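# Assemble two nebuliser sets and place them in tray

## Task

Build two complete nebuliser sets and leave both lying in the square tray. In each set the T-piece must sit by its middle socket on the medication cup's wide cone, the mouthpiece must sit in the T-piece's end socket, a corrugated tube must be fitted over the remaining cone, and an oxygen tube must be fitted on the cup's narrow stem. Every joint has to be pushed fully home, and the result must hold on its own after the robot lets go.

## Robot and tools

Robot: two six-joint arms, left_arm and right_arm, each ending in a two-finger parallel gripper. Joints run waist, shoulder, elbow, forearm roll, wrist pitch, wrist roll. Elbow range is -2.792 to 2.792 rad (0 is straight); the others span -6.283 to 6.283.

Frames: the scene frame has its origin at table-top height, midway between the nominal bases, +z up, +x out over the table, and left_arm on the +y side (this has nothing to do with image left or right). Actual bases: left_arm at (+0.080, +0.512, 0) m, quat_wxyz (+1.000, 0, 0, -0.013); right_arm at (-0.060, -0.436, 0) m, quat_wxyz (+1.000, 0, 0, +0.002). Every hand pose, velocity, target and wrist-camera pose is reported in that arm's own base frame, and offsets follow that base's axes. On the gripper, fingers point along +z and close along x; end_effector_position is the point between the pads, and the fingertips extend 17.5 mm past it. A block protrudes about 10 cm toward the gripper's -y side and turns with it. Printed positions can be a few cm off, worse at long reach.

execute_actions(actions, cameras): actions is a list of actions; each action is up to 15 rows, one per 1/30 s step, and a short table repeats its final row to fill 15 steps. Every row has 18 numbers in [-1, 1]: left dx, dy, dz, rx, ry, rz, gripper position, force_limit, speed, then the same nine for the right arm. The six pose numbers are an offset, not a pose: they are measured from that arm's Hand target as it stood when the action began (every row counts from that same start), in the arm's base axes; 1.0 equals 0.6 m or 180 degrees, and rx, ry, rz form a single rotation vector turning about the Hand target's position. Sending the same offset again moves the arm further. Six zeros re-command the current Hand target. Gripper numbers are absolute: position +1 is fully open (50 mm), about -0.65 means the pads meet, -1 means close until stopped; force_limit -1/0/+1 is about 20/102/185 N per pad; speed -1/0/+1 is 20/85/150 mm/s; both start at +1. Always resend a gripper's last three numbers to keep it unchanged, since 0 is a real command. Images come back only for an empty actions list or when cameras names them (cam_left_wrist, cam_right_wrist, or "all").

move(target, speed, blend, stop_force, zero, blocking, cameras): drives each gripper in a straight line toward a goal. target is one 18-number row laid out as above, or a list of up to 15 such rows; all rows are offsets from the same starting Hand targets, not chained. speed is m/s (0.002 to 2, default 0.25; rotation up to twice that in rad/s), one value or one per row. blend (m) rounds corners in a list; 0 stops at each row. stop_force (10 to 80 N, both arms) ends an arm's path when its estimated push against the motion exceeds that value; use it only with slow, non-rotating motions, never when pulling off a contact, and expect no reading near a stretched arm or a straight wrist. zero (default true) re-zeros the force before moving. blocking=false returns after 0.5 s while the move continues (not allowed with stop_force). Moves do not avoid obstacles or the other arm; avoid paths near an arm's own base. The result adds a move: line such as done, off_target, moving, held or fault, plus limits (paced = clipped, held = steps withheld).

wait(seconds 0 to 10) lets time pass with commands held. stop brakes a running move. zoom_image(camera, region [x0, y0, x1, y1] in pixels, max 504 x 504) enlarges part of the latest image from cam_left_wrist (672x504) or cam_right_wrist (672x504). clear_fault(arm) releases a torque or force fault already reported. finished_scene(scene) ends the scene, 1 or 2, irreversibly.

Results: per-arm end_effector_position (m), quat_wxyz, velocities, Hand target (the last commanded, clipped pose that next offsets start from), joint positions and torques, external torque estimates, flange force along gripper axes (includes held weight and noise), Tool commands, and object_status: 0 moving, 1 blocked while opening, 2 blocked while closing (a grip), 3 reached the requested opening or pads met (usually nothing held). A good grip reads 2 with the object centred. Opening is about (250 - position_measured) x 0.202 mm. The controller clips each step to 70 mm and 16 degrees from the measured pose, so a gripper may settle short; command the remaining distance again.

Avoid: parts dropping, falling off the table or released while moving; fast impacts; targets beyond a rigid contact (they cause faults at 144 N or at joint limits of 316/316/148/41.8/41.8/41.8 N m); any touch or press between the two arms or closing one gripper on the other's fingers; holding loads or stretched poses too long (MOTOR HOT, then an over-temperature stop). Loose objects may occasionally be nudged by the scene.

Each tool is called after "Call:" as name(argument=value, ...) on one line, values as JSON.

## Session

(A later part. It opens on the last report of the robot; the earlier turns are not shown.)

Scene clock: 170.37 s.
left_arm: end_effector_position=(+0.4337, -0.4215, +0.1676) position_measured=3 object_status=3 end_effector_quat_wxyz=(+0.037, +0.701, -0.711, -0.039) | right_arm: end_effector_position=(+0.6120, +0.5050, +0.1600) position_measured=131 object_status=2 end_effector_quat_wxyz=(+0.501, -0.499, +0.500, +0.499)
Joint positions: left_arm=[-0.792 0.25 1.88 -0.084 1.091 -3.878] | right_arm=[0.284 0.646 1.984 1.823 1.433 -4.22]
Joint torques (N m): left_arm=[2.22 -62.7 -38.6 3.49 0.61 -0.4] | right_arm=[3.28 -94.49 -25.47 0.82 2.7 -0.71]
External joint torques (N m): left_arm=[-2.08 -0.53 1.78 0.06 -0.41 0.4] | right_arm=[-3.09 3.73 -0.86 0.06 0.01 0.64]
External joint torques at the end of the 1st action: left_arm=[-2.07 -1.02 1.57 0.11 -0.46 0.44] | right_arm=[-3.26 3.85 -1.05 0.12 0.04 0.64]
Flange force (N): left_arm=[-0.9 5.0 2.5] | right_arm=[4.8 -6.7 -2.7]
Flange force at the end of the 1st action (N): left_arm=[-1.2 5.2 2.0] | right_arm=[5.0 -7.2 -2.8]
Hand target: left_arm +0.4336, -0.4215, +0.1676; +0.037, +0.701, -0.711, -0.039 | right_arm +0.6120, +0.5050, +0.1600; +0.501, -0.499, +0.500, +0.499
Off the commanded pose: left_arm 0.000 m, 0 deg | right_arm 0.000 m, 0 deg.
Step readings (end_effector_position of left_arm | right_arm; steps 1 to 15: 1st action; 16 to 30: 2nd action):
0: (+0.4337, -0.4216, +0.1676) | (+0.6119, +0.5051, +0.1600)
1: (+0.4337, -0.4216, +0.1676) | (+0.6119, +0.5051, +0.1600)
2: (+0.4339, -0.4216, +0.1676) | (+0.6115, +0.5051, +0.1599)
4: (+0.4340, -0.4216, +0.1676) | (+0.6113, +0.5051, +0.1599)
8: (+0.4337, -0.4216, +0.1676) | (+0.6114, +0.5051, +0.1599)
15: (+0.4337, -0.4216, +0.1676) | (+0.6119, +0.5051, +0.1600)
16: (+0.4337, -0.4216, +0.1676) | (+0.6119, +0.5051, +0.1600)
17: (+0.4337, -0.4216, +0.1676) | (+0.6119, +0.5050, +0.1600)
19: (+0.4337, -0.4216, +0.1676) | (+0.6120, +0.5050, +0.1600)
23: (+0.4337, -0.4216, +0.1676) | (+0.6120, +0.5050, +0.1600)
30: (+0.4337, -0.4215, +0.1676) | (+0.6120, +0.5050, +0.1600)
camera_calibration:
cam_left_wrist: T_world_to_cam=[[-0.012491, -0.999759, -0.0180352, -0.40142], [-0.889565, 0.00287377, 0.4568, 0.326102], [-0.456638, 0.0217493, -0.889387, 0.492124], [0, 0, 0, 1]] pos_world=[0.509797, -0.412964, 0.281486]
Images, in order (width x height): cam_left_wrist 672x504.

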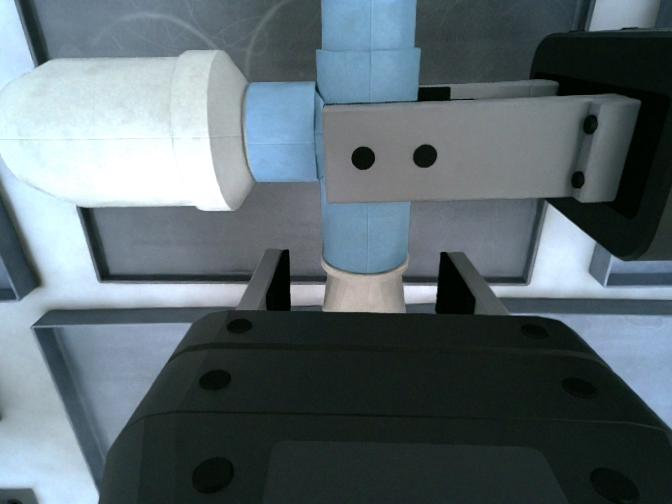

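Call:
execute_actions(actions=[[[0,0,0,0,0,0,-1,-0.2,-0.5,0,0,0,0,0,0,-1,0,-0.5]],[[0,0,0,0,0,0,-1,-0.2,-0.5,0,0,0,0,0,0,-1,0,-0.5]],[[0,0,0,0,0,0,-1,-0.2,-0.5,0,0,0,0,0,0,0.2,0,-0.5]],[[0,0,0,0,0,0,-1,-0.2,-0.5,0,0,0,0,0,0,0.2,0,-0.5]]], cameras=["cam_left_wrist"])

Scene clock: 203.27 s.
left_arm: end_effector_position=(+0.4336, -0.4215, +0.1676) position_measured=125 object_status=2 end_effector_quat_wxyz=(+0.037, +0.701, -0.711, -0.039) | right_arm: end_effector_position=(+0.6120, +0.5050, +0.1600) position_measured=123 object_status=3 end_effector_quat_wxyz=(+0.501, -0.499, +0.500, +0.499)
Joint positions: left_arm=[-0.792 0.25 1.88 -0.084 1.091 -3.878] | right_arm=[0.284 0.646 1.984 1.823 1.433 -4.22]
Joint torques (N m): left_arm=[2.09 -62.85 -38.59 3.52 0.62 -0.4] | right_arm=[3.28 -94.36 -25.55 0.81 2.73 -0.71]
External joint torques (N m): left_arm=[-2.04 -0.98 1.48 0.05 -0.43 0.4] | right_arm=[-3.21 3.56 -0.76 0.09 -0.02 0.63]
External joint torques at the end of the 1st action: left_arm=[-0.22 -1.97 1.55 0.66 -0.05 0.26] | right_arm=[-4.41 5.05 0.7 -0.33 -0.17 0.58]
External joint torques at the end of the 2nd action: left_arm=[-0.42 -2.1 1.54 0.79 0 0.25] | right_arm=[-4.62 5.12 1 -0.46 -0.15 0.53]
External joint torques at the end of the 3rd action: left_arm=[-1.77 -1.33 1.4 0.06 -0.44 0.4] | right_arm=[-3.01 4 -0.56 0.03 0.02 0.58]
Flange force (N): left_arm=[-1.0 5.1 1.9] | right_arm=[4.5 -6.4 -3.0]
Flange force at the end of the 1st action (N): left_arm=[-3.9 4.2 0.2] | right_arm=[6.8 -5.5 -5.7]
Flange force at the end of the 2nd action (N): left_arm=[-3.8 4.6 0.0] | right_arm=[6.9 -5.1 -6.4]
Flange force at the end of the 3rd action (N): left_arm=[-1.6 5.0 1.5] | right_arm=[5.3 -6.3 -2.8]
Hand target: left_arm +0.4336, -0.4215, +0.1676; +0.037, +0.701, -0.711, -0.039 | right_arm +0.6120, +0.5050, +0.1600; +0.501, -0.499, +0.500, +0.499
Off the commanded pose: left_arm 0.000 m, 0 deg | right_arm 0.000 m, 0 deg.
Step readings (end_effector_position of left_arm | right_arm; steps 1 to 15: 1st action; 16 to 30: 2nd action; 31 to 45: 3rd action; 46 to 60: 4th action):
0: (+0.4336, -0.4215, +0.1676) | (+0.6120, +0.5050, +0.1600)
1: (+0.4336, -0.4215, +0.1676) | (+0.6120, +0.5050, +0.1600)
2: (+0.4336, -0.4215, +0.1676) | (+0.6120, +0.5050, +0.1600)
4: (+0.4336, -0.4215, +0.1676) | (+0.6120, +0.5050, +0.1600)
8: (+0.4336, -0.4215, +0.1676) | (+0.6120, +0.5050, +0.1600)
15: (+0.4336, -0.4215, +0.1676) | (+0.6120, +0.5050, +0.1600)
16: (+0.4336, -0.4215, +0.1676) | (+0.6120, +0.5050, +0.1600)
17: (+0.4336, -0.4215, +0.1676) | (+0.6120, +0.5050, +0.1600)
19: (+0.4336, -0.4215, +0.1676) | (+0.6120, +0.5050, +0.1600)
23: (+0.4336, -0.4215, +0.1676) | (+0.6120, +0.5050, +0.1600)
30: (+0.4336, -0.4215, +0.1676) | (+0.6120, +0.5050, +0.1600)
31: (+0.4336, -0.4215, +0.1676) | (+0.6120, +0.5050, +0.1600)
32: (+0.4336, -0.4215, +0.1676) | (+0.6120, +0.5050, +0.1600)
34: (+0.4336, -0.4215, +0.1676) | (+0.6120, +0.5050, +0.1600)
38: (+0.4336, -0.4215, +0.1676) | (+0.6120, +0.5050, +0.1600)
45: (+0.4336, -0.4215, +0.1676) | (+0.6120, +0.5050, +0.1600)
46: (+0.4336, -0.4215, +0.1676) | (+0.6120, +0.5050, +0.1600)
47: (+0.4336, -0.4215, +0.1676) | (+0.6120, +0.5050, +0.1600)
49: (+0.4336, -0.4215, +0.1676) | (+0.6120, +0.5050, +0.1600)
53: (+0.4336, -0.4215, +0.1676) | (+0.6120, +0.5050, +0.1600)
60: (+0.4336, -0.4215, +0.1676) | (+0.6120, +0.5050, +0.1600)
camera_calibration:
cam_left_wrist: T_world_to_cam=[[-0.0126249, -0.999757, -0.0180803, -0.401339], [-0.889563, 0.00297228, 0.456802, 0.326142], [-0.456637, 0.0218507, -0.889385, 0.492165], [0, 0, 0, 1]] pos_world=[0.509798, -0.412965, 0.281486]
Images, in order (width x height): cam_left_wrist 672x504.

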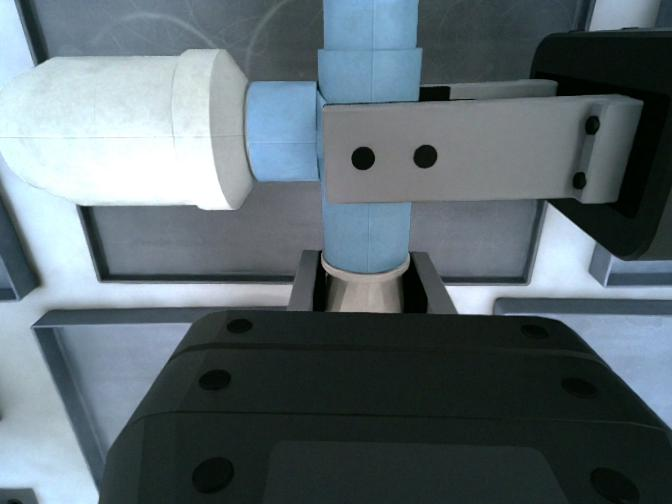

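Call:
move(target=[0,0,0,0,0,0,-1,-0.2,-0.5,0.01333,0,0,0,0,0,0.2,0,-0.5], speed=0.03)

Call:
execute_actions(actions=[[[0,0,0,0,0,0,-1,-0.2,-0.5,0,0,0,0,0,0,-1,0,-0.5]],[[0,0,0,0,0,0,0.6,-0.2,-0.5,0,0,0,0,0,0,-1,0,-0.5]],[[0,0,0,0,0,0,0.6,-0.2,-0.5,0,0,0,0,0,0,-1,0,-0.5]]], cameras=["cam_left_wrist"])

Scene clock: 204.20 s.
left_arm: end_effector_position=(+0.4336, -0.4215, +0.1676) position_measured=125 object_status=2 end_effector_quat_wxyz=(+0.037, +0.701, -0.711, -0.039) | right_arm: end_effector_position=(+0.6200, +0.5050, +0.1600) position_measured=123 object_status=3 end_effector_quat_wxyz=(+0.501, -0.499, +0.500, +0.499)
Joint positions: left_arm=[-0.792 0.25 1.88 -0.084 1.091 -3.878] | right_arm=[0.281 0.653 1.969 1.819 1.432 -4.21]
Joint torques (N m): left_arm=[2.22 -62.46 -38.49 3.46 0.66 -0.41] | right_arm=[2.5 -95.51 -25.93 0.93 2.64 -0.65]
External joint torques (N m): left_arm=[-2.25 -0.85 1.52 0.1 -0.47 0.41] | right_arm=[-2.57 3.97 -0.68 0 0.06 0.58]
Flange force (N): left_arm=[-0.7 5.2 2.1] | right_arm=[5.2 -6.3 -2.1]
Hand target: left_arm +0.4336, -0.4215, +0.1676; +0.037, +0.701, -0.711, -0.039 | right_arm +0.6200, +0.5050, +0.1600; +0.501, -0.499, +0.500, +0.499
Off the commanded pose: left_arm 0.000 m, 0 deg | right_arm 0.000 m, 0 deg.
move: done

Scene clock: 205.90 s.
left_arm: end_effector_position=(+0.4336, -0.4215, +0.1676) position_measured=63 object_status=3 end_effector_quat_wxyz=(+0.037, +0.701, -0.711, -0.039) | right_arm: end_effector_position=(+0.6200, +0.5050, +0.1600) position_measured=131 object_status=2 end_effector_quat_wxyz=(+0.501, -0.499, +0.500, +0.499)
Joint positions: left_arm=[-0.792 0.25 1.88 -0.084 1.091 -3.878] | right_arm=[0.281 0.653 1.969 1.819 1.432 -4.21]
Joint torques (N m): left_arm=[2.24 -62.72 -38.56 3.47 0.62 -0.39] | right_arm=[3.15 -95.17 -26 0.82 2.73 -0.66]
External joint torques (N m): left_arm=[-2.18 -1.58 1.24 0.12 -0.44 0.39] | right_arm=[-3.14 3.54 -0.58 0.11 -0.03 0.58]
External joint torques at the end of the 1st action: left_arm=[-1.81 -1.28 1.17 0.08 -0.45 0.4] | right_arm=[-3.07 3.99 -0.16 -0.06 -0.13 0.57]
External joint torques at the end of the 2nd action: left_arm=[-1.91 -1.12 1.53 0.09 -0.39 0.42] | right_arm=[-3.37 4.18 -0.7 0.08 0 0.57]
Flange force (N): left_arm=[-1.1 5.6 1.2] | right_arm=[4.5 -6.0 -2.9]
Flange force at the end of the 1st action (N): left_arm=[-1.2 4.7 1.3] | right_arm=[5.1 -5.6 -3.1]
Flange force at the end of the 2nd action (N): left_arm=[-1.4 5.1 1.7] | right_arm=[5.5 -6.8 -3.1]
Hand target: left_arm +0.4336, -0.4215, +0.1676; +0.037, +0.701, -0.711, -0.039 | right_arm +0.6200, +0.5050, +0.1600; +0.501, -0.499, +0.500, +0.499
Off the commanded pose: left_arm 0.000 m, 0 deg | right_arm 0.000 m, 0 deg.
Step readings (end_effector_position of left_arm | right_arm; steps 1 to 15: 1st action; 16 to 30: 2nd action; 31 to 45: 3rd action):
0: (+0.4336, -0.4215, +0.1676) | (+0.6200, +0.5050, +0.1600)
1: (+0.4336, -0.4215, +0.1676) | (+0.6200, +0.5050, +0.1600)
2: (+0.4336, -0.4215, +0.1676) | (+0.6200, +0.5050, +0.1600)
4: (+0.4336, -0.4215, +0.1676) | (+0.6200, +0.5050, +0.1600)
8: (+0.4336, -0.4215, +0.1676) | (+0.6200, +0.5050, +0.1600)
15: (+0.4336, -0.4215, +0.1676) | (+0.6200, +0.5050, +0.1600)
16: (+0.4336, -0.4215, +0.1676) | (+0.6200, +0.5050, +0.1600)
17: (+0.4336, -0.4215, +0.1676) | (+0.6200, +0.5050, +0.1600)
19: (+0.4336, -0.4215, +0.1676) | (+0.6200, +0.5050, +0.1600)
23: (+0.4336, -0.4215, +0.1676) | (+0.6200, +0.5050, +0.1600)
30: (+0.4336, -0.4215, +0.1676) | (+0.6200, +0.5050, +0.1600)
31: (+0.4336, -0.4215, +0.1676) | (+0.6200, +0.5050, +0.1600)
32: (+0.4336, -0.4215, +0.1676) | (+0.6200, +0.5050, +0.1600)
34: (+0.4336, -0.4215, +0.1676) | (+0.6200, +0.5050, +0.1600)
38: (+0.4336, -0.4215, +0.1676) | (+0.6200, +0.5050, +0.1600)
45: (+0.4336, -0.4215, +0.1676) | (+0.6200, +0.5050, +0.1600)
camera_calibration:
cam_left_wrist: T_world_to_cam=[[-0.0126249, -0.999757, -0.0180803, -0.401339], [-0.889563, 0.00297228, 0.456802, 0.326142], [-0.456637, 0.0218507, -0.889385, 0.492165], [0, 0, 0, 1]] pos_world=[0.509798, -0.412965, 0.281486]
Images, in order (width x height): cam_left_wrist 672x504.

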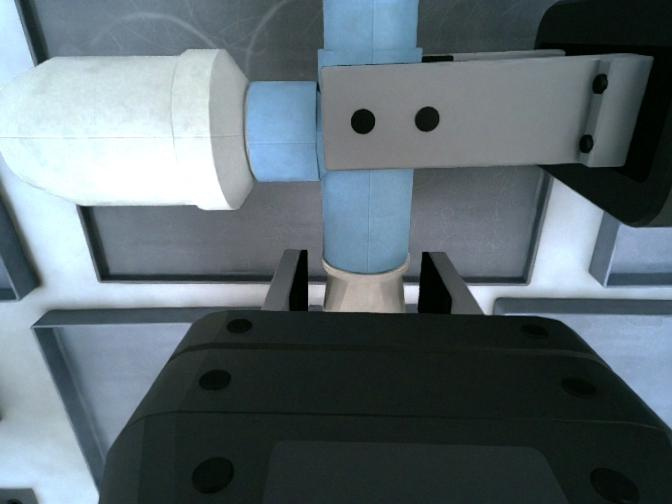

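Call:
execute_actions(actions=[[[0,0,0,0,0,0,-1,0,-0.5,0,0,0,0,0,0,-1,0,-0.5]],[[0,0,0,0,0,0,-1,0,-0.5,0,0,0,0,0,0,-1,0,-0.5]],[[0,0,0,0,0,0,-1,0,-0.5,0,0,0,0,0,0,0.6,0,-0.5]],[[0,0,0,0,0,0,-1,0,-0.5,0,0,0,0,0,0,0.6,0,-0.5]]], cameras=["cam_left_wrist"])

Scene clock: 209.33 s.
left_arm: end_effector_position=(+0.4336, -0.4215, +0.1676) position_measured=127 object_status=2 end_effector_quat_wxyz=(+0.037, +0.701, -0.711, -0.039) | right_arm: end_effector_position=(+0.6200, +0.5050, +0.1600) position_measured=63 object_status=3 end_effector_quat_wxyz=(+0.501, -0.499, +0.500, +0.499)
Joint positions: left_arm=[-0.792 0.25 1.88 -0.084 1.091 -3.878] | right_arm=[0.281 0.653 1.969 1.819 1.432 -4.21]
Joint torques (N m): left_arm=[1.97 -62.67 -38.79 3.48 0.61 -0.41] | right_arm=[3.17 -95.12 -25.86 0.76 2.63 -0.65]
External joint torques (N m): left_arm=[-1.84 -0.48 1.86 0.08 -0.43 0.41] | right_arm=[-2.97 3.82 -0.68 0.14 0.06 0.57]
External joint torques at the end of the 1st action: left_arm=[-1.09 -1.32 2.47 0.29 0.08 0.29] | right_arm=[-5.07 4.31 -0.55 0.17 -0.15 0.61]
External joint torques at the end of the 2nd action: left_arm=[-1.67 -0.48 2.62 0.27 0.05 0.28] | right_arm=[-4.76 4.52 -0.47 0.14 -0.09 0.59]
External joint torques at the end of the 3rd action: left_arm=[-2.14 -0.96 1.7 0.07 -0.43 0.4] | right_arm=[-3.32 3.87 -0.79 0.1 0.12 0.59]
Flange force (N): left_arm=[-1.3 4.7 2.6] | right_arm=[5.0 -6.3 -2.6]
Flange force at the end of the 1st action (N): left_arm=[-3.5 5.7 1.6] | right_arm=[5.6 -7.4 -5.4]
Flange force at the end of the 2nd action (N): left_arm=[-2.2 5.5 2.5] | right_arm=[6.0 -7.3 -5.0]
Flange force at the end of the 3rd action (N): left_arm=[-1.2 5.4 2.2] | right_arm=[5.0 -6.7 -3.1]
Hand target: left_arm +0.4336, -0.4215, +0.1676; +0.037, +0.701, -0.711, -0.039 | right_arm +0.6200, +0.5050, +0.1600; +0.501, -0.499, +0.500, +0.499
Off the commanded pose: left_arm 0.000 m, 0 deg | right_arm 0.000 m, 0 deg.
Step readings (end_effector_position of left_arm | right_arm; steps 1 to 15: 1st action; 16 to 30: 2nd action; 31 to 45: 3rd action; 46 to 60: 4th action):
0: (+0.4336, -0.4215, +0.1676) | (+0.6200, +0.5050, +0.1600)
1: (+0.4336, -0.4215, +0.1676) | (+0.6200, +0.5050, +0.1600)
2: (+0.4336, -0.4215, +0.1676) | (+0.6200, +0.5050, +0.1600)
4: (+0.4336, -0.4215, +0.1676) | (+0.6200, +0.5050, +0.1600)
8: (+0.4336, -0.4215, +0.1676) | (+0.6200, +0.5050, +0.1600)
15: (+0.4336, -0.4215, +0.1676) | (+0.6200, +0.5050, +0.1600)
16: (+0.4336, -0.4215, +0.1676) | (+0.6200, +0.5050, +0.1600)
17: (+0.4336, -0.4215, +0.1676) | (+0.6200, +0.5050, +0.1600)
19: (+0.4336, -0.4215, +0.1676) | (+0.6200, +0.5050, +0.1600)
23: (+0.4336, -0.4215, +0.1676) | (+0.6200, +0.5050, +0.1600)
30: (+0.4336, -0.4215, +0.1676) | (+0.6200, +0.5050, +0.1600)
31: (+0.4336, -0.4215, +0.1676) | (+0.6200, +0.5050, +0.1600)
32: (+0.4336, -0.4215, +0.1676) | (+0.6200, +0.5050, +0.1600)
34: (+0.4336, -0.4215, +0.1676) | (+0.6200, +0.5050, +0.1600)
38: (+0.4336, -0.4215, +0.1676) | (+0.6200, +0.5050, +0.1600)
45: (+0.4336, -0.4215, +0.1676) | (+0.6200, +0.5050, +0.1600)
46: (+0.4336, -0.4215, +0.1676) | (+0.6200, +0.5050, +0.1600)
47: (+0.4336, -0.4215, +0.1676) | (+0.6200, +0.5050, +0.1600)
49: (+0.4336, -0.4215, +0.1676) | (+0.6200, +0.5050, +0.1600)
53: (+0.4336, -0.4215, +0.1676) | (+0.6200, +0.5050, +0.1600)
60: (+0.4336, -0.4215, +0.1676) | (+0.6200, +0.5050, +0.1600)
camera_calibration:
cam_left_wrist: T_world_to_cam=[[-0.0126249, -0.999757, -0.0180803, -0.401339], [-0.889563, 0.00297228, 0.456802, 0.326142], [-0.456637, 0.0218507, -0.889385, 0.492165], [0, 0, 0, 1]] pos_world=[0.509798, -0.412965, 0.281486]
Images, in order (width x height): cam_left_wrist 672x504.

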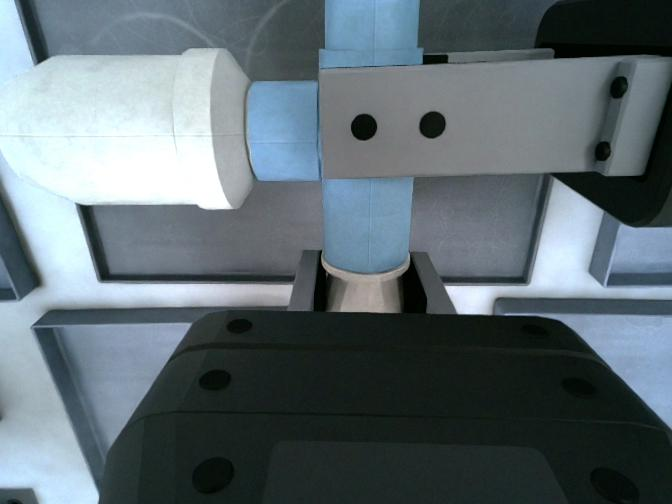

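Call:
move(target=[[0,0,0,0,0,0,-1,0,-0.5,0,-0.2,0.02,0,0,0,0.6,0,-0.5],[0,0,0,0,0,0,-1,0,-0.5,-0.1167,-0.7583,0.2833,-0.5,0,0,0.6,0,-0.5]], speed=0.3, blend=[0.04,0], cameras=["cam_right_wrist"])

Scene clock: 213.67 s.
left_arm: end_effector_position=(+0.4336, -0.4215, +0.1676) position_measured=127 object_status=2 end_effector_quat_wxyz=(+0.037, +0.701, -0.711, -0.039) | right_arm: end_effector_position=(+0.5499, +0.0501, +0.3300) position_measured=63 object_status=3 end_effector_quat_wxyz=(-0.001, +0.707, -0.707, +0.001)
Joint positions: left_arm=[-0.792 0.25 1.88 -0.084 1.091 -3.878] | right_arm=[0.028 0.02 1.826 0.001 1.293 -3.114]
Joint torques (N m): left_arm=[2.14 -62.86 -38.73 3.47 0.57 -0.37] | right_arm=[3.48 -47.42 -41.81 3.93 -0.16 -0.67]
External joint torques (N m): left_arm=[-2.38 -0.82 1.57 0.1 -0.39 0.37] | right_arm=[-3.42 2.88 -0.74 0.31 0.06 0.67]
Flange force (N): left_arm=[-0.6 5.4 2.1] | right_arm=[4.5 -6.0 0.2]
Hand target: left_arm +0.4336, -0.4215, +0.1676; +0.037, +0.701, -0.711, -0.039 | right_arm +0.5499, +0.0501, +0.3300; -0.001, +0.707, -0.707, +0.001
Off the commanded pose: left_arm 0.000 m, 0 deg | right_arm 0.000 m, 0 deg.
move: done
camera_calibration:
cam_right_wrist: T_world_to_cam=[[0.0103997, -0.999945, -0.00130344, 0.0506912], [-0.93597, -0.0101931, 0.351933, 0.413498], [-0.351927, -0.00244003, -0.936024, 0.633926], [0, 0, 0, 1]] pos_world=[0.60959, 0.0564501, 0.447913]
Images, in order (width x height): cam_right_wrist 672x504.

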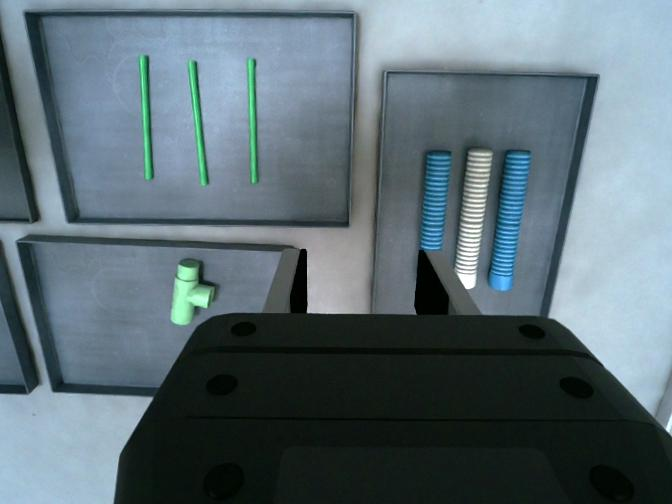

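Call:
move(target=[0,0,0,0,0,0,-1,0,-0.5,-0.1832,-0.1643,-0.3167,0,0,-0.9939,0.6,0,-0.5], speed=0.4, cameras=["cam_right_wrist"])

Scene clock: 219.07 s.
left_arm: end_effector_position=(+0.4336, -0.4215, +0.1676) position_measured=127 object_status=2 end_effector_quat_wxyz=(+0.037, +0.701, -0.711, -0.039) | right_arm: end_effector_position=(+0.4400, -0.0486, +0.1400) position_measured=63 object_status=3 end_effector_quat_wxyz=(-0.001, +0.700, +0.714, -0.001)
Joint positions: left_arm=[-0.792 0.25 1.88 -0.084 1.091 -3.878] | right_arm=[-0.187 0 2.229 -0.002 0.915 -0.206]
Joint torques (N m): left_arm=[2.22 -62.97 -38.79 3.48 0.59 -0.38] | right_arm=[3.02 -37.77 -34.14 3.16 0.06 -0.61]
External joint torques (N m): left_arm=[-2.09 -0.87 1.69 0.09 -0.4 0.38] | right_arm=[-2.98 2.97 -0.66 0.3 0.02 0.61]
Flange force (N): left_arm=[-1.1 5.3 2.1] | right_arm=[-6.0 4.7 3.0]
Hand target: left_arm +0.4336, -0.4215, +0.1676; +0.037, +0.701, -0.711, -0.039 | right_arm +0.4400, -0.0485, +0.1400; -0.001, +0.700, +0.714, -0.001
Off the commanded pose: left_arm 0.000 m, 0 deg | right_arm 0.000 m, 0 deg.
move: done
camera_calibration:
cam_right_wrist: T_world_to_cam=[[-0.0294189, 0.999566, -0.00133552, 0.0675509], [0.935579, 0.028006, 0.352005, -0.445262], [0.351889, 0.0091061, -0.935997, 0.108], [0, 0, 0, 1]] pos_world=[0.380561, -0.0560351, 0.257913]
Images, in order (width x height): cam_right_wrist 672x504.

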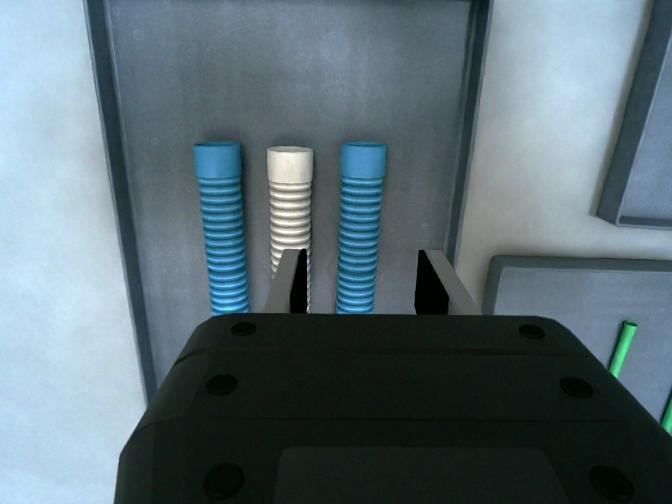

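Call:
move(target=[[0,0,0,0,0,0,-1,0,-0.5,0,0,0,0,0,0,0.3,0,-0.5],[0,0,0,0,0,0,-1,0,-0.5,-0.0125,0.0138,-0.1667,0,0,-0.0067,0.3,0,-0.5],[0,0,0,0,0,0,-1,0,-0.5,-0.0125,0.0138,-0.1942,0,0,-0.0067,0.3,0,-0.5]], speed=[0.2,0.2,0.05], blend=[0,0.002,0], cameras=["cam_right_wrist"])

Scene clock: 221.47 s.
left_arm: end_effector_position=(+0.4336, -0.4215, +0.1676) position_measured=127 object_status=2 end_effector_quat_wxyz=(+0.037, +0.701, -0.711, -0.039) | right_arm: end_effector_position=(+0.4325, -0.0402, +0.0235) position_measured=107 object_status=3 end_effector_quat_wxyz=(-0.001, +0.708, +0.707, -0.001)
Joint positions: left_arm=[-0.792 0.25 1.88 -0.084 1.091 -3.878] | right_arm=[-0.171 0.166 2.341 -0.002 0.637 -0.169]
Joint torques (N m): left_arm=[2.25 -62.74 -38.76 3.49 0.59 -0.38] | right_arm=[3.99 -46.73 -25.26 2.37 0.08 -0.61]
External joint torques (N m): left_arm=[-2.08 -0.91 1.78 0.08 -0.4 0.38] | right_arm=[-3.95 3.11 -0.79 0.23 0 0.61]
Flange force (N): left_arm=[-1.3 5.4 2.2] | right_arm=[-8.1 4.2 5.1]
Hand target: left_arm +0.4336, -0.4215, +0.1676; +0.037, +0.701, -0.711, -0.039 | right_arm +0.4325, -0.0402, +0.0235; -0.001, +0.708, +0.707, -0.001
Off the commanded pose: left_arm 0.000 m, 0 deg | right_arm 0.000 m, 0 deg.
move: done
camera_calibration:
cam_right_wrist: T_world_to_cam=[[-0.00856218, 0.999962, -0.00135694, 0.0498346], [0.935986, 0.00849195, 0.351934, -0.398417], [0.351933, 0.00174325, -0.936024, 0.00120547], [0, 0, 0, 1]] pos_world=[0.372915, -0.0464515, 0.141413]
Images, in order (width x height): cam_right_wrist 672x504.

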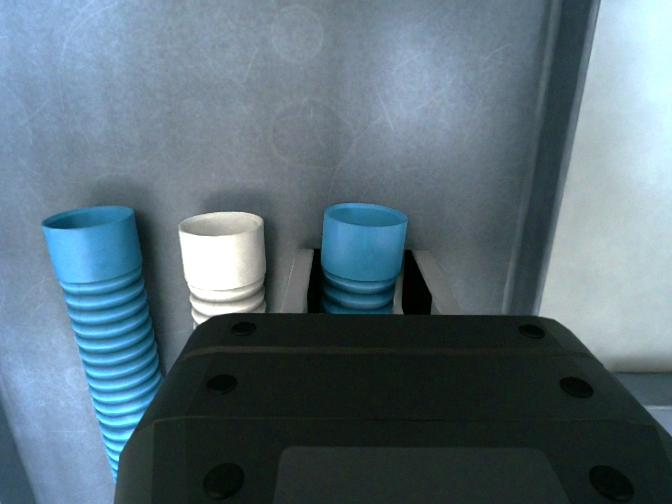

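Call:
execute_actions(actions=[[[0,0,0,0,0,0,-1,0,-0.5,0,0,0,0,0,0,-1,-0.2,-0.5]],[[0,0,0,0,0,0,-1,0,-0.5,0,0,0,0,0,0,-1,-0.2,-0.5]]], cameras=["cam_right_wrist"])

Call:
zoom_image(camera="cam_right_wrist", region=[280, 180, 460, 320])

Scene clock: 222.93 s.
left_arm: end_effector_position=(+0.4336, -0.4215, +0.1676) position_measured=127 object_status=2 end_effector_quat_wxyz=(+0.037, +0.701, -0.711, -0.039) | right_arm: end_effector_position=(+0.4325, -0.0402, +0.0234) position_measured=138 object_status=2 end_effector_quat_wxyz=(-0.001, +0.708, +0.707, -0.001)
Joint positions: left_arm=[-0.792 0.25 1.88 -0.084 1.091 -3.878] | right_arm=[-0.171 0.166 2.341 -0.002 0.637 -0.169]
Joint torques (N m): left_arm=[2.31 -62.75 -38.85 3.46 0.63 -0.39] | right_arm=[3.32 -46.86 -25.39 2.4 0.04 -0.51]
External joint torques (N m): left_arm=[-2.28 -1.36 1.57 0.12 -0.45 0.39] | right_arm=[-3.25 2.99 -0.79 0.21 0.03 0.51]
External joint torques at the end of the 1st action: left_arm=[-1.97 -0.58 1.76 0.09 -0.42 0.38] | right_arm=[-3.15 2.61 -0.96 0.26 0.07 0.65]
Flange force (N): left_arm=[-1.2 5.9 1.7] | right_arm=[-6.7 4.3 4.8]
Flange force at the end of the 1st action (N): left_arm=[-1.1 4.9 2.5] | right_arm=[-6.1 4.2 3.9]
Hand target: left_arm +0.4336, -0.4215, +0.1676; +0.037, +0.701, -0.711, -0.039 | right_arm +0.4325, -0.0402, +0.0235; -0.001, +0.708, +0.707, -0.001
Off the commanded pose: left_arm 0.000 m, 0 deg | right_arm 0.000 m, 0 deg.
Step readings (end_effector_position of left_arm | right_arm; steps 1 to 15: 1st action; 16 to 30: 2nd action):
0: (+0.4336, -0.4215, +0.1676) | (+0.4325, -0.0402, +0.0235)
1: (+0.4336, -0.4215, +0.1676) | (+0.4325, -0.0402, +0.0235)
2: (+0.4336, -0.4215, +0.1676) | (+0.4325, -0.0402, +0.0235)
4: (+0.4336, -0.4215, +0.1676) | (+0.4325, -0.0402, +0.0235)
8: (+0.4336, -0.4215, +0.1676) | (+0.4325, -0.0402, +0.0235)
15: (+0.4336, -0.4215, +0.1676) | (+0.4325, -0.0402, +0.0235)
16: (+0.4336, -0.4215, +0.1676) | (+0.4325, -0.0402, +0.0235)
17: (+0.4336, -0.4215, +0.1676) | (+0.4325, -0.0402, +0.0234)
19: (+0.4336, -0.4215, +0.1676) | (+0.4325, -0.0402, +0.0234)
23: (+0.4336, -0.4215, +0.1676) | (+0.4325, -0.0402, +0.0234)
30: (+0.4336, -0.4215, +0.1676) | (+0.4325, -0.0402, +0.0234)
camera_calibration:
cam_right_wrist: T_world_to_cam=[[-0.00856218, 0.999962, -0.00135694, 0.0498346], [0.935986, 0.00849195, 0.351934, -0.398417], [0.351933, 0.00174325, -0.936024, 0.00120547], [0, 0, 0, 1]] pos_world=[0.372915, -0.0464515, 0.141413]
Images, in order (width x height): cam_right_wrist 672x504.

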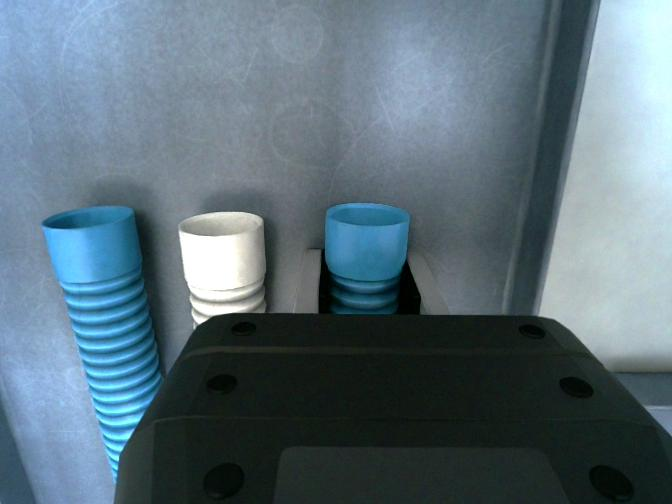

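Scaled by 2.800 from the camera's 672x504 image, which has a finer 960x720 frame.

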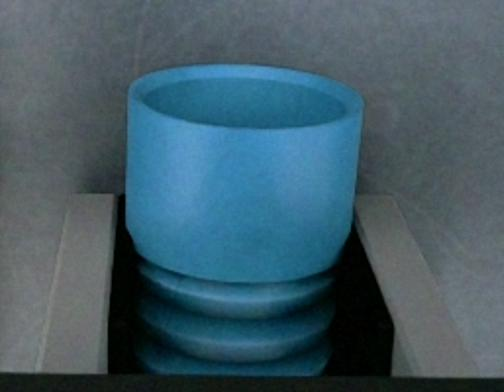

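Call:
move(target=[[0,0,0,0,0,0,-1,0,-0.5,0,0,0.25,0,0,0,-1,-0.2,-0.5],[0,0,0,0,0,0,-1,0,-0.5,0.4325,0.617,0.3275,0.5,0,0,-1,-0.2,-0.5],[0,0,0,0,0,0,-1,0,-0.5,0.4325,0.76,0.2276,0.5,0,0,-1,-0.2,-0.5]], speed=0.3, blend=[0.05,0.03,0], cameras=["cam_right_wrist"])

Scene clock: 228.53 s.
left_arm: end_effector_position=(+0.4336, -0.4215, +0.1676) position_measured=127 object_status=2 end_effector_quat_wxyz=(+0.037, +0.701, -0.711, -0.039) | right_arm: end_effector_position=(+0.6921, +0.4157, +0.1601) position_measured=138 object_status=2 end_effector_quat_wxyz=(+0.501, -0.500, -0.501, -0.499)
Joint positions: left_arm=[-0.792 0.25 1.88 -0.084 1.091 -3.878] | right_arm=[0.13 0.696 1.867 1.677 1.501 -0.995]
Joint torques (N m): left_arm=[2.07 -62.91 -38.89 3.48 0.62 -0.43] | right_arm=[3.03 -100.19 -27.1 1.28 2.48 -0.54]
External joint torques (N m): left_arm=[-1.82 -0.89 1.88 0.09 -0.42 0.43] | right_arm=[-2.96 3.55 -1 0.14 0.1 0.62]
Flange force (N): left_arm=[-1.7 5.2 2.3] | right_arm=[-4.1 6.6 -3.1]
Hand target: left_arm +0.4336, -0.4215, +0.1676; +0.037, +0.701, -0.711, -0.039 | right_arm +0.6920, +0.4158, +0.1600; +0.501, -0.500, -0.501, -0.499
Off the commanded pose: left_arm 0.000 m, 0 deg | right_arm 0.000 m, 0 deg.
move: done
camera_calibration:
cam_right_wrist: T_world_to_cam=[[-0.00859751, 0.00126388, 0.999962, -0.148782], [0.935973, -0.351968, 0.0084922, -0.488418], [0.351966, 0.936011, 0.0018431, -0.501604], [0, 0, 0, 1]] pos_world=[0.632415, 0.297787, 0.153848]
Images, in order (width x height): cam_right_wrist 672x504.

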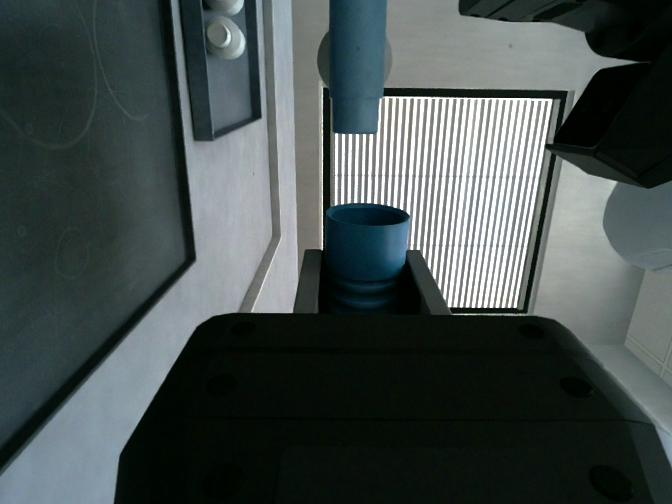

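Call:
move(target=[0,0,0,0,0,0,-1,0,-0.5,0,0.148,0,0,0,0,-1,-0.2,-0.5], speed=0.15, cameras=["cam_right_wrist","cam_left_wrist"])

Call:
zoom_image(camera="cam_right_wrist", region=[290, 40, 450, 280])

Scene clock: 229.73 s.
left_arm: end_effector_position=(+0.4336, -0.4215, +0.1676) position_measured=127 object_status=2 end_effector_quat_wxyz=(+0.037, +0.701, -0.711, -0.039) | right_arm: end_effector_position=(+0.6920, +0.5046, +0.1600) position_measured=138 object_status=2 end_effector_quat_wxyz=(+0.501, -0.500, -0.501, -0.499)
Joint positions: left_arm=[-0.792 0.25 1.88 -0.084 1.091 -3.878] | right_arm=[0.252 0.716 1.822 1.777 1.43 -0.98]
Joint torques (N m): left_arm=[2.21 -62.93 -38.86 3.47 0.64 -0.42] | right_arm=[3.27 -103.48 -28.69 1.05 2.48 -0.6]
External joint torques (N m): left_arm=[-1.94 -0.81 1.73 0.12 -0.46 0.42] | right_arm=[-3.27 3.99 -0.66 0.14 0.08 0.67]
Flange force (N): left_arm=[-1.3 5.0 2.3] | right_arm=[-4.6 6.8 -2.6]
Hand target: left_arm +0.4336, -0.4215, +0.1676; +0.037, +0.701, -0.711, -0.039 | right_arm +0.6920, +0.5046, +0.1600; +0.501, -0.500, -0.501, -0.499
Off the commanded pose: left_arm 0.000 m, 0 deg | right_arm 0.000 m, 0 deg.
move: done
camera_calibration:
cam_left_wrist: T_world_to_cam=[[-0.0126249, -0.999757, -0.0180803, -0.401339], [-0.889563, 0.00297228, 0.456802, 0.326142], [-0.456637, 0.0218507, -0.889385, 0.492165], [0, 0, 0, 1]] pos_world=[0.509798, -0.412965, 0.281486]
cam_right_wrist: T_world_to_cam=[[-0.00846865, 0.00132158, 0.999963, -0.148898], [0.935987, -0.351935, 0.00839196, -0.457169], [0.351933, 0.936024, 0.00174344, -0.584691], [0, 0, 0, 1]] pos_world=[0.632415, 0.386587, 0.153748]

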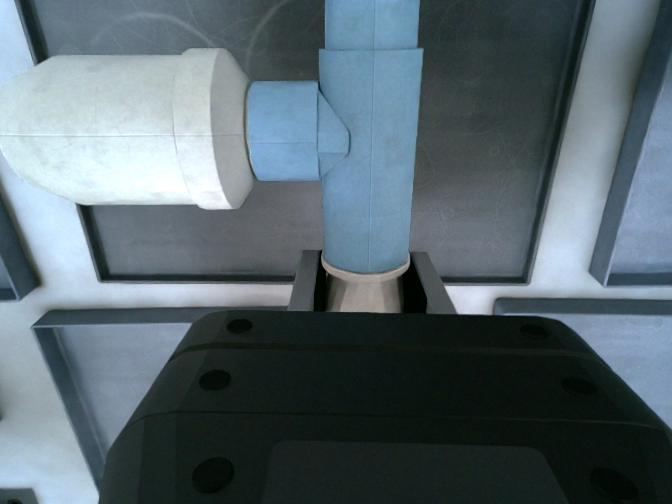

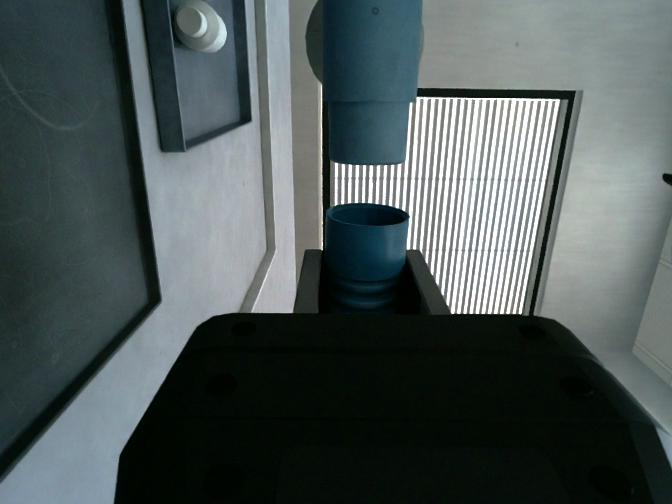

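Scaled by 2.100 from the camera's 672x504 image, which has a finer 960x720 frame.

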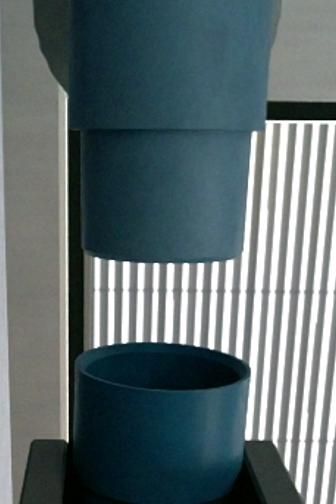

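Call:
move(target=[[0,0,0,0,0,0,-1,0,-0.5,-0.02,-0.0005,-0.0004,0,0,-0.0044,-1,-0.2,-0.5],[0,0,0,0,0,0,-1,0,-0.5,-0.0617,0,-0.0004,0,0,-0.0044,-1,-0.2,-0.5]], speed=0.02, stop_force=18, cameras=["cam_right_wrist"])

Call:
zoom_image(camera="cam_right_wrist", region=[290, 60, 450, 300])

Scene clock: 232.40 s.
left_arm: end_effector_position=(+0.4336, -0.4216, +0.1675) position_measured=127 object_status=2 end_effector_quat_wxyz=(+0.037, +0.701, -0.711, -0.039) | right_arm: end_effector_position=(+0.6736, +0.5043, +0.1599) position_measured=138 object_status=2 end_effector_quat_wxyz=(+0.497, -0.503, -0.497, -0.503)
Joint positions: left_arm=[-0.792 0.25 1.88 -0.084 1.091 -3.878] | right_arm=[0.26 0.696 1.868 1.8 1.423 -1.009]
Joint torques (N m): left_arm=[13.58 -60.82 -49.36 8.43 -5.65 -0.56] | right_arm=[17.9 -103.39 -15.73 -5.06 7.42 -0.25]
External joint torques (N m): left_arm=[-13.5 -2.88 12.12 -4.84 5.83 0.56] | right_arm=[-17.96 6.03 -12.84 6.16 -4.8 0.32]
Flange force (N): left_arm=[-1.6 33.0 2.0] | right_arm=[-7.4 35.6 -3.4]
Hand target: left_arm +0.4336, -0.4215, +0.1676; +0.037, +0.701, -0.711, -0.039 | right_arm +0.6736, +0.5043, +0.1598; +0.497, -0.503, -0.497, -0.502 (not the last commanded pose)
Off the commanded pose: left_arm 0.000 m, 0 deg | right_arm 0.019 m, 0 deg.
move: contact (right_arm); path passed 1 of 2 targets
camera_calibration:
cam_right_wrist: T_world_to_cam=[[-0.00870748, 0.00133238, 0.999961, -0.148827], [0.930748, -0.365559, 0.00859186, -0.429676], [0.365557, 0.930787, 0.00194299, -0.584504], [0, 0, 0, 1]] pos_world=[0.612294, 0.387175, 0.153648]
Images, in order (width x height): cam_right_wrist 672x504.

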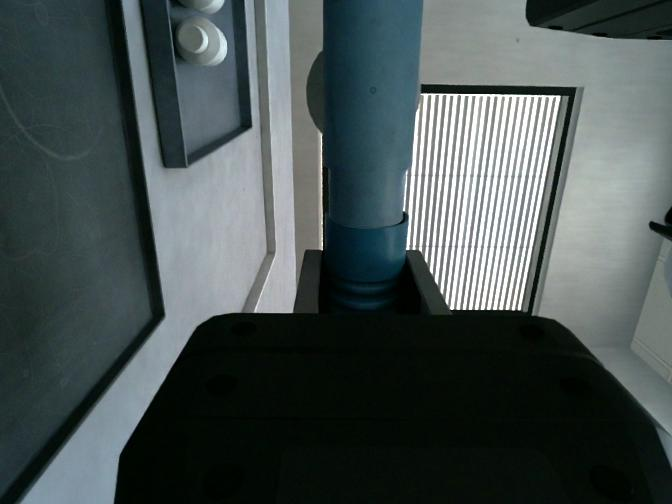

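Scaled by 2.100 from the camera's 672x504 image, which has a finer 960x720 frame.

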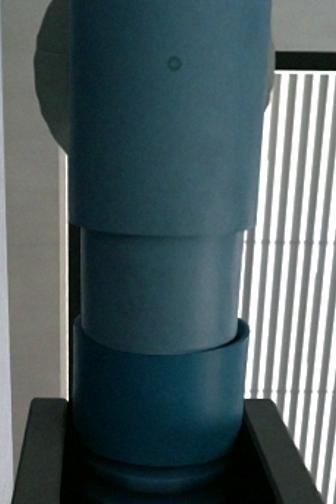

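Call:
zoom_image(camera="cam_right_wrist", region=[310, 160, 430, 270])

Scaled by 4.200 from the camera's 672x504 image, which has a finer 960x720 frame.

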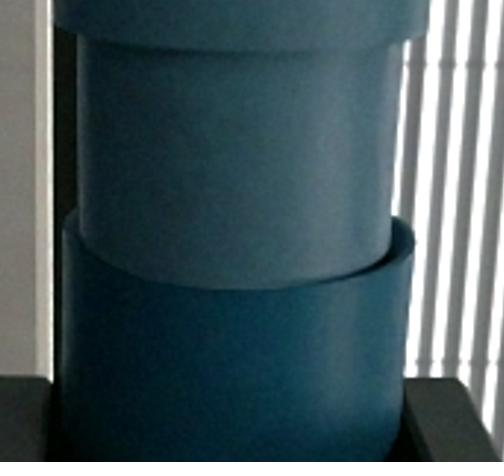

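Call:
move(target=[0,0,0,0,0,0,-1,0,-0.5,0.0083,0,0,0,0,0,-1,-0.2,-0.5], speed=0.05, cameras=["cam_right_wrist"])

Call:
zoom_image(camera="cam_right_wrist", region=[310, 130, 430, 250])

Scene clock: 235.50 s.
left_arm: end_effector_position=(+0.4337, -0.4215, +0.1676) position_measured=127 object_status=2 end_effector_quat_wxyz=(+0.037, +0.701, -0.711, -0.039) | right_arm: end_effector_position=(+0.6786, +0.5043, +0.1598) position_measured=138 object_status=2 end_effector_quat_wxyz=(+0.497, -0.503, -0.497, -0.502)
Joint positions: left_arm=[-0.792 0.25 1.88 -0.084 1.091 -3.878] | right_arm=[0.258 0.7 1.858 1.797 1.423 -1.003]
Joint torques (N m): left_arm=[2.15 -62.97 -39.01 3.51 0.59 -0.43] | right_arm=[3.43 -101.62 -27.93 0.95 2.48 -0.6]
External joint torques (N m): left_arm=[-1.87 -0.92 1.75 0.08 -0.41 0.43] | right_arm=[-3.32 4.14 -0.68 0.14 0.12 0.67]
Flange force (N): left_arm=[-1.5 5.1 2.2] | right_arm=[-4.9 7.0 -2.7]
Hand target: left_arm +0.4336, -0.4215, +0.1676; +0.037, +0.701, -0.711, -0.039 | right_arm +0.6786, +0.5043, +0.1598; +0.497, -0.503, -0.497, -0.502
Off the commanded pose: left_arm 0.000 m, 0 deg | right_arm 0.000 m, 0 deg.
move: done
camera_calibration:
cam_right_wrist: T_world_to_cam=[[-0.00867119, 0.00142476, 0.999961, -0.148742], [0.930783, -0.365472, 0.00859204, -0.434384], [0.36547, 0.930821, 0.00184293, -0.586277], [0, 0, 0, 1]] pos_world=[0.617294, 0.387176, 0.153549]
Images, in order (width x height): cam_right_wrist 672x504.

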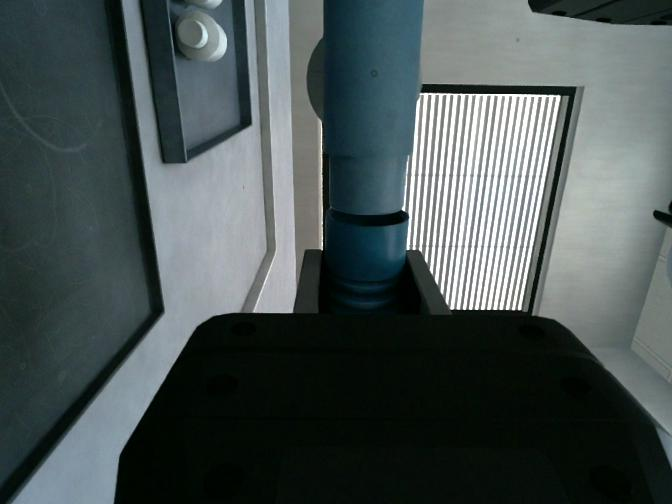

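Scaled by 4.200 from the camera's 672x504 image, which has a finer 960x720 frame.

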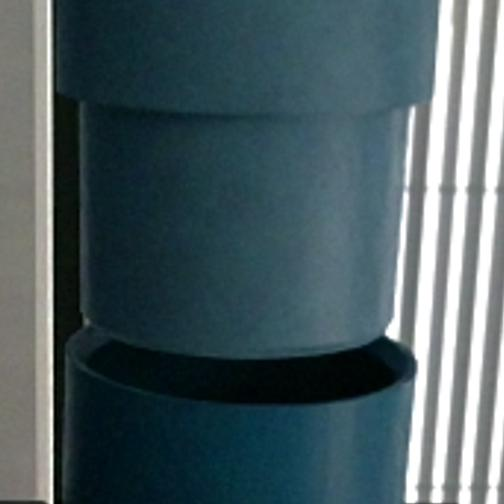

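Call:
move(target=[0,0,0,0,0,0,-1,0,-0.5,0.0017,0,-0.0021,0,0.0107,0,-1,-0.2,-0.5], speed=0.05, cameras=["cam_right_wrist"])

Call:
zoom_image(camera="cam_right_wrist", region=[310, 130, 430, 270])

Scene clock: 237.07 s.
left_arm: end_effector_position=(+0.4336, -0.4215, +0.1676) position_measured=127 object_status=2 end_effector_quat_wxyz=(+0.037, +0.701, -0.711, -0.039) | right_arm: end_effector_position=(+0.6796, +0.5043, +0.1586) position_measured=138 object_status=2 end_effector_quat_wxyz=(+0.505, -0.512, -0.489, -0.494)
Joint positions: left_arm=[-0.792 0.25 1.88 -0.084 1.091 -3.878] | right_arm=[0.258 0.703 1.856 1.797 1.423 -0.97]
Joint torques (N m): left_arm=[2.4 -62.9 -38.84 3.47 0.6 -0.4] | right_arm=[3.02 -101.85 -27.79 0.99 2.56 -0.58]
External joint torques (N m): left_arm=[-2.31 -0.89 1.72 0.11 -0.41 0.4] | right_arm=[-2.92 3.85 -0.96 0.12 0.04 0.66]
Flange force (N): left_arm=[-0.9 5.5 2.2] | right_arm=[-4.2 7.3 -2.0]
Hand target: left_arm +0.4336, -0.4215, +0.1676; +0.037, +0.701, -0.711, -0.039 | right_arm +0.6796, +0.5043, +0.1586; +0.505, -0.512, -0.489, -0.494
Off the commanded pose: left_arm 0.000 m, 0 deg | right_arm 0.000 m, 0 deg.
move: done
camera_calibration:
cam_right_wrist: T_world_to_cam=[[0.0249595, 0.00137538, 0.999688, -0.170332], [0.930558, -0.365438, -0.0227307, -0.43016], [0.365292, 0.930835, -0.010401, -0.58457], [0, 0, 0, 1]] pos_world=[0.618079, 0.387176, 0.15442]
Images, in order (width x height): cam_right_wrist 672x504.

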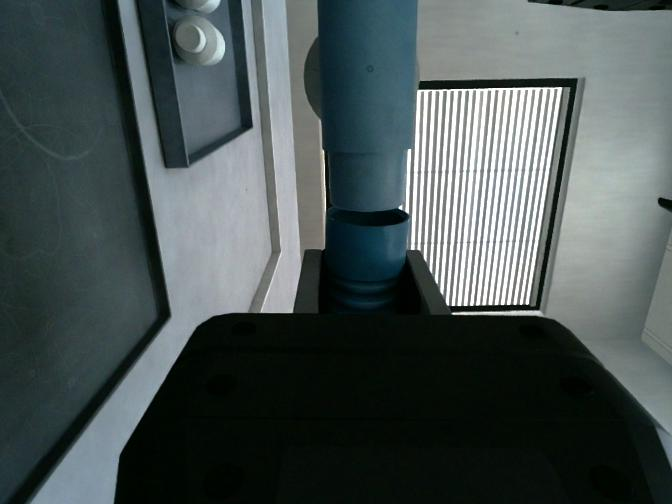

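Scaled by 3.600 from the camera's 672x504 image, which has a finer 960x720 frame.

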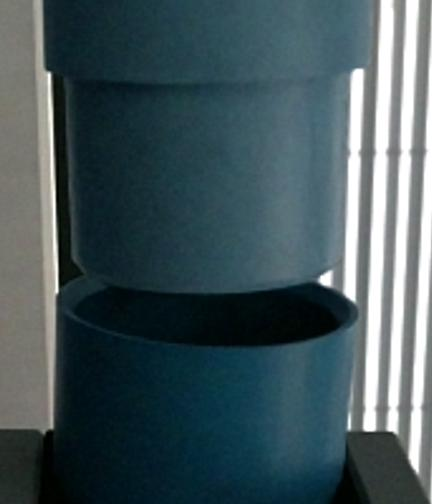

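Call:
move(target=[[0,0,0,0,0,0,-1,0,-0.5,-0.003,0,0.0008,0,-0.0064,0,-1,-0.2,-0.5],[0,0,0,0,0,0,-1,0,-0.5,-0.04,0.0003,0.001,0,-0.0064,0,-1,-0.2,-0.5]], speed=0.015, stop_force=30, cameras=["cam_right_wrist"])

Call:
zoom_image(camera="cam_right_wrist", region=[310, 150, 430, 290])

Scene clock: 239.70 s.
left_arm: end_effector_position=(+0.4336, -0.4216, +0.1676) position_measured=127 object_status=2 end_effector_quat_wxyz=(+0.037, +0.701, -0.711, -0.039) | right_arm: end_effector_position=(+0.6728, +0.5042, +0.1592) position_measured=138 object_status=2 end_effector_quat_wxyz=(+0.500, -0.507, -0.493, -0.499)
Joint positions: left_arm=[-0.793 0.25 1.88 -0.084 1.091 -3.878] | right_arm=[0.26 0.696 1.87 1.801 1.423 -0.998]
Joint torques (N m): left_arm=[18.47 -60.41 -54.2 10.53 -8.39 -0.66] | right_arm=[24.58 -103.55 -10.82 -7.71 9.47 -0.09]
External joint torques (N m): left_arm=[-18.22 -3.52 17.18 -6.96 8.59 0.66] | right_arm=[-24.67 6.72 -17.54 8.8 -6.86 0.17]
Flange force (N): left_arm=[-2.5 45.1 2.6] | right_arm=[-7.8 47.0 -4.6]
Hand target: left_arm +0.4336, -0.4215, +0.1676; +0.037, +0.701, -0.711, -0.039 | right_arm +0.6728, +0.5042, +0.1592; +0.500, -0.507, -0.493, -0.499 (not the last commanded pose)
Off the commanded pose: left_arm 0.000 m, 0 deg | right_arm 0.017 m, 0 deg.
move: contact (right_arm); path passed 1 of 2 targets
camera_calibration:
cam_right_wrist: T_world_to_cam=[[0.00458897, 0.00123987, 0.999989, -0.157021], [0.930518, -0.366226, -0.00381609, -0.42647], [0.366218, 0.930525, -0.00283432, -0.583718], [0, 0, 0, 1]] pos_world=[0.611327, 0.387175, 0.153738]
Images, in order (width x height): cam_right_wrist 672x504.

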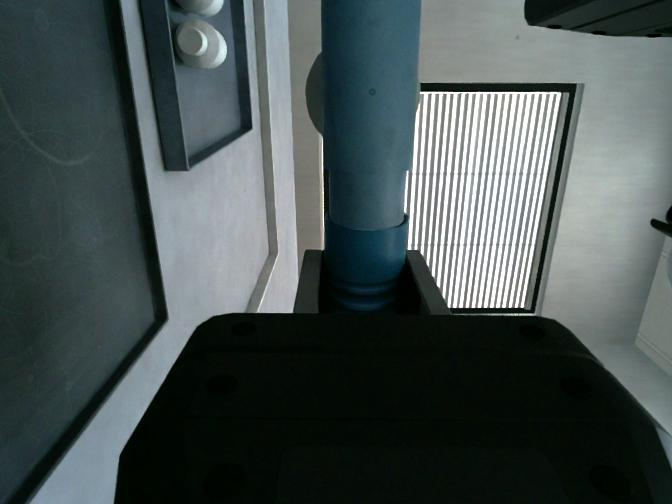

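Scaled by 3.600 from the camera's 672x504 image, which has a finer 960x720 frame.

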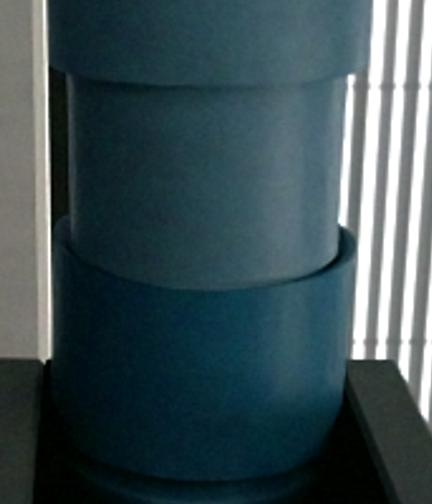

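Call:
move(target=[0.005,-0.0017,-0.0003,0,0,0,-1,0,-0.5,0,0,0,0,0,0,-1,-0.2,-0.5], speed=0.03)

Scene clock: 241.07 s.
left_arm: end_effector_position=(+0.4366, -0.4226, +0.1674) position_measured=127 object_status=2 end_effector_quat_wxyz=(+0.037, +0.701, -0.711, -0.039) | right_arm: end_effector_position=(+0.6728, +0.5042, +0.1592) position_measured=138 object_status=2 end_effector_quat_wxyz=(+0.500, -0.507, -0.493, -0.499)
Joint positions: left_arm=[-0.79 0.255 1.875 -0.084 1.092 -3.876] | right_arm=[0.26 0.696 1.87 1.801 1.423 -0.998]
Joint torques (N m): left_arm=[27.13 -62.77 -64.96 14.11 -12.85 -0.78] | right_arm=[35.55 -101.81 -0.44 -13.11 11.64 -0.59]
External joint torques (N m): left_arm=[-27.08 -1.59 27.8 -10.53 13.04 0.78] | right_arm=[-35.64 4.64 -28.08 14.21 -9.03 0.67]
Flange force (N): left_arm=[-2.8 65.9 8.7] | right_arm=[-4.1 68.6 -5.3]
Hand target: left_arm +0.4366, -0.4226, +0.1674; +0.037, +0.701, -0.711, -0.039 | right_arm +0.6728, +0.5042, +0.1592; +0.500, -0.507, -0.493, -0.499
Off the commanded pose: left_arm 0.000 m, 0 deg | right_arm 0.000 m, 0 deg.
move: done


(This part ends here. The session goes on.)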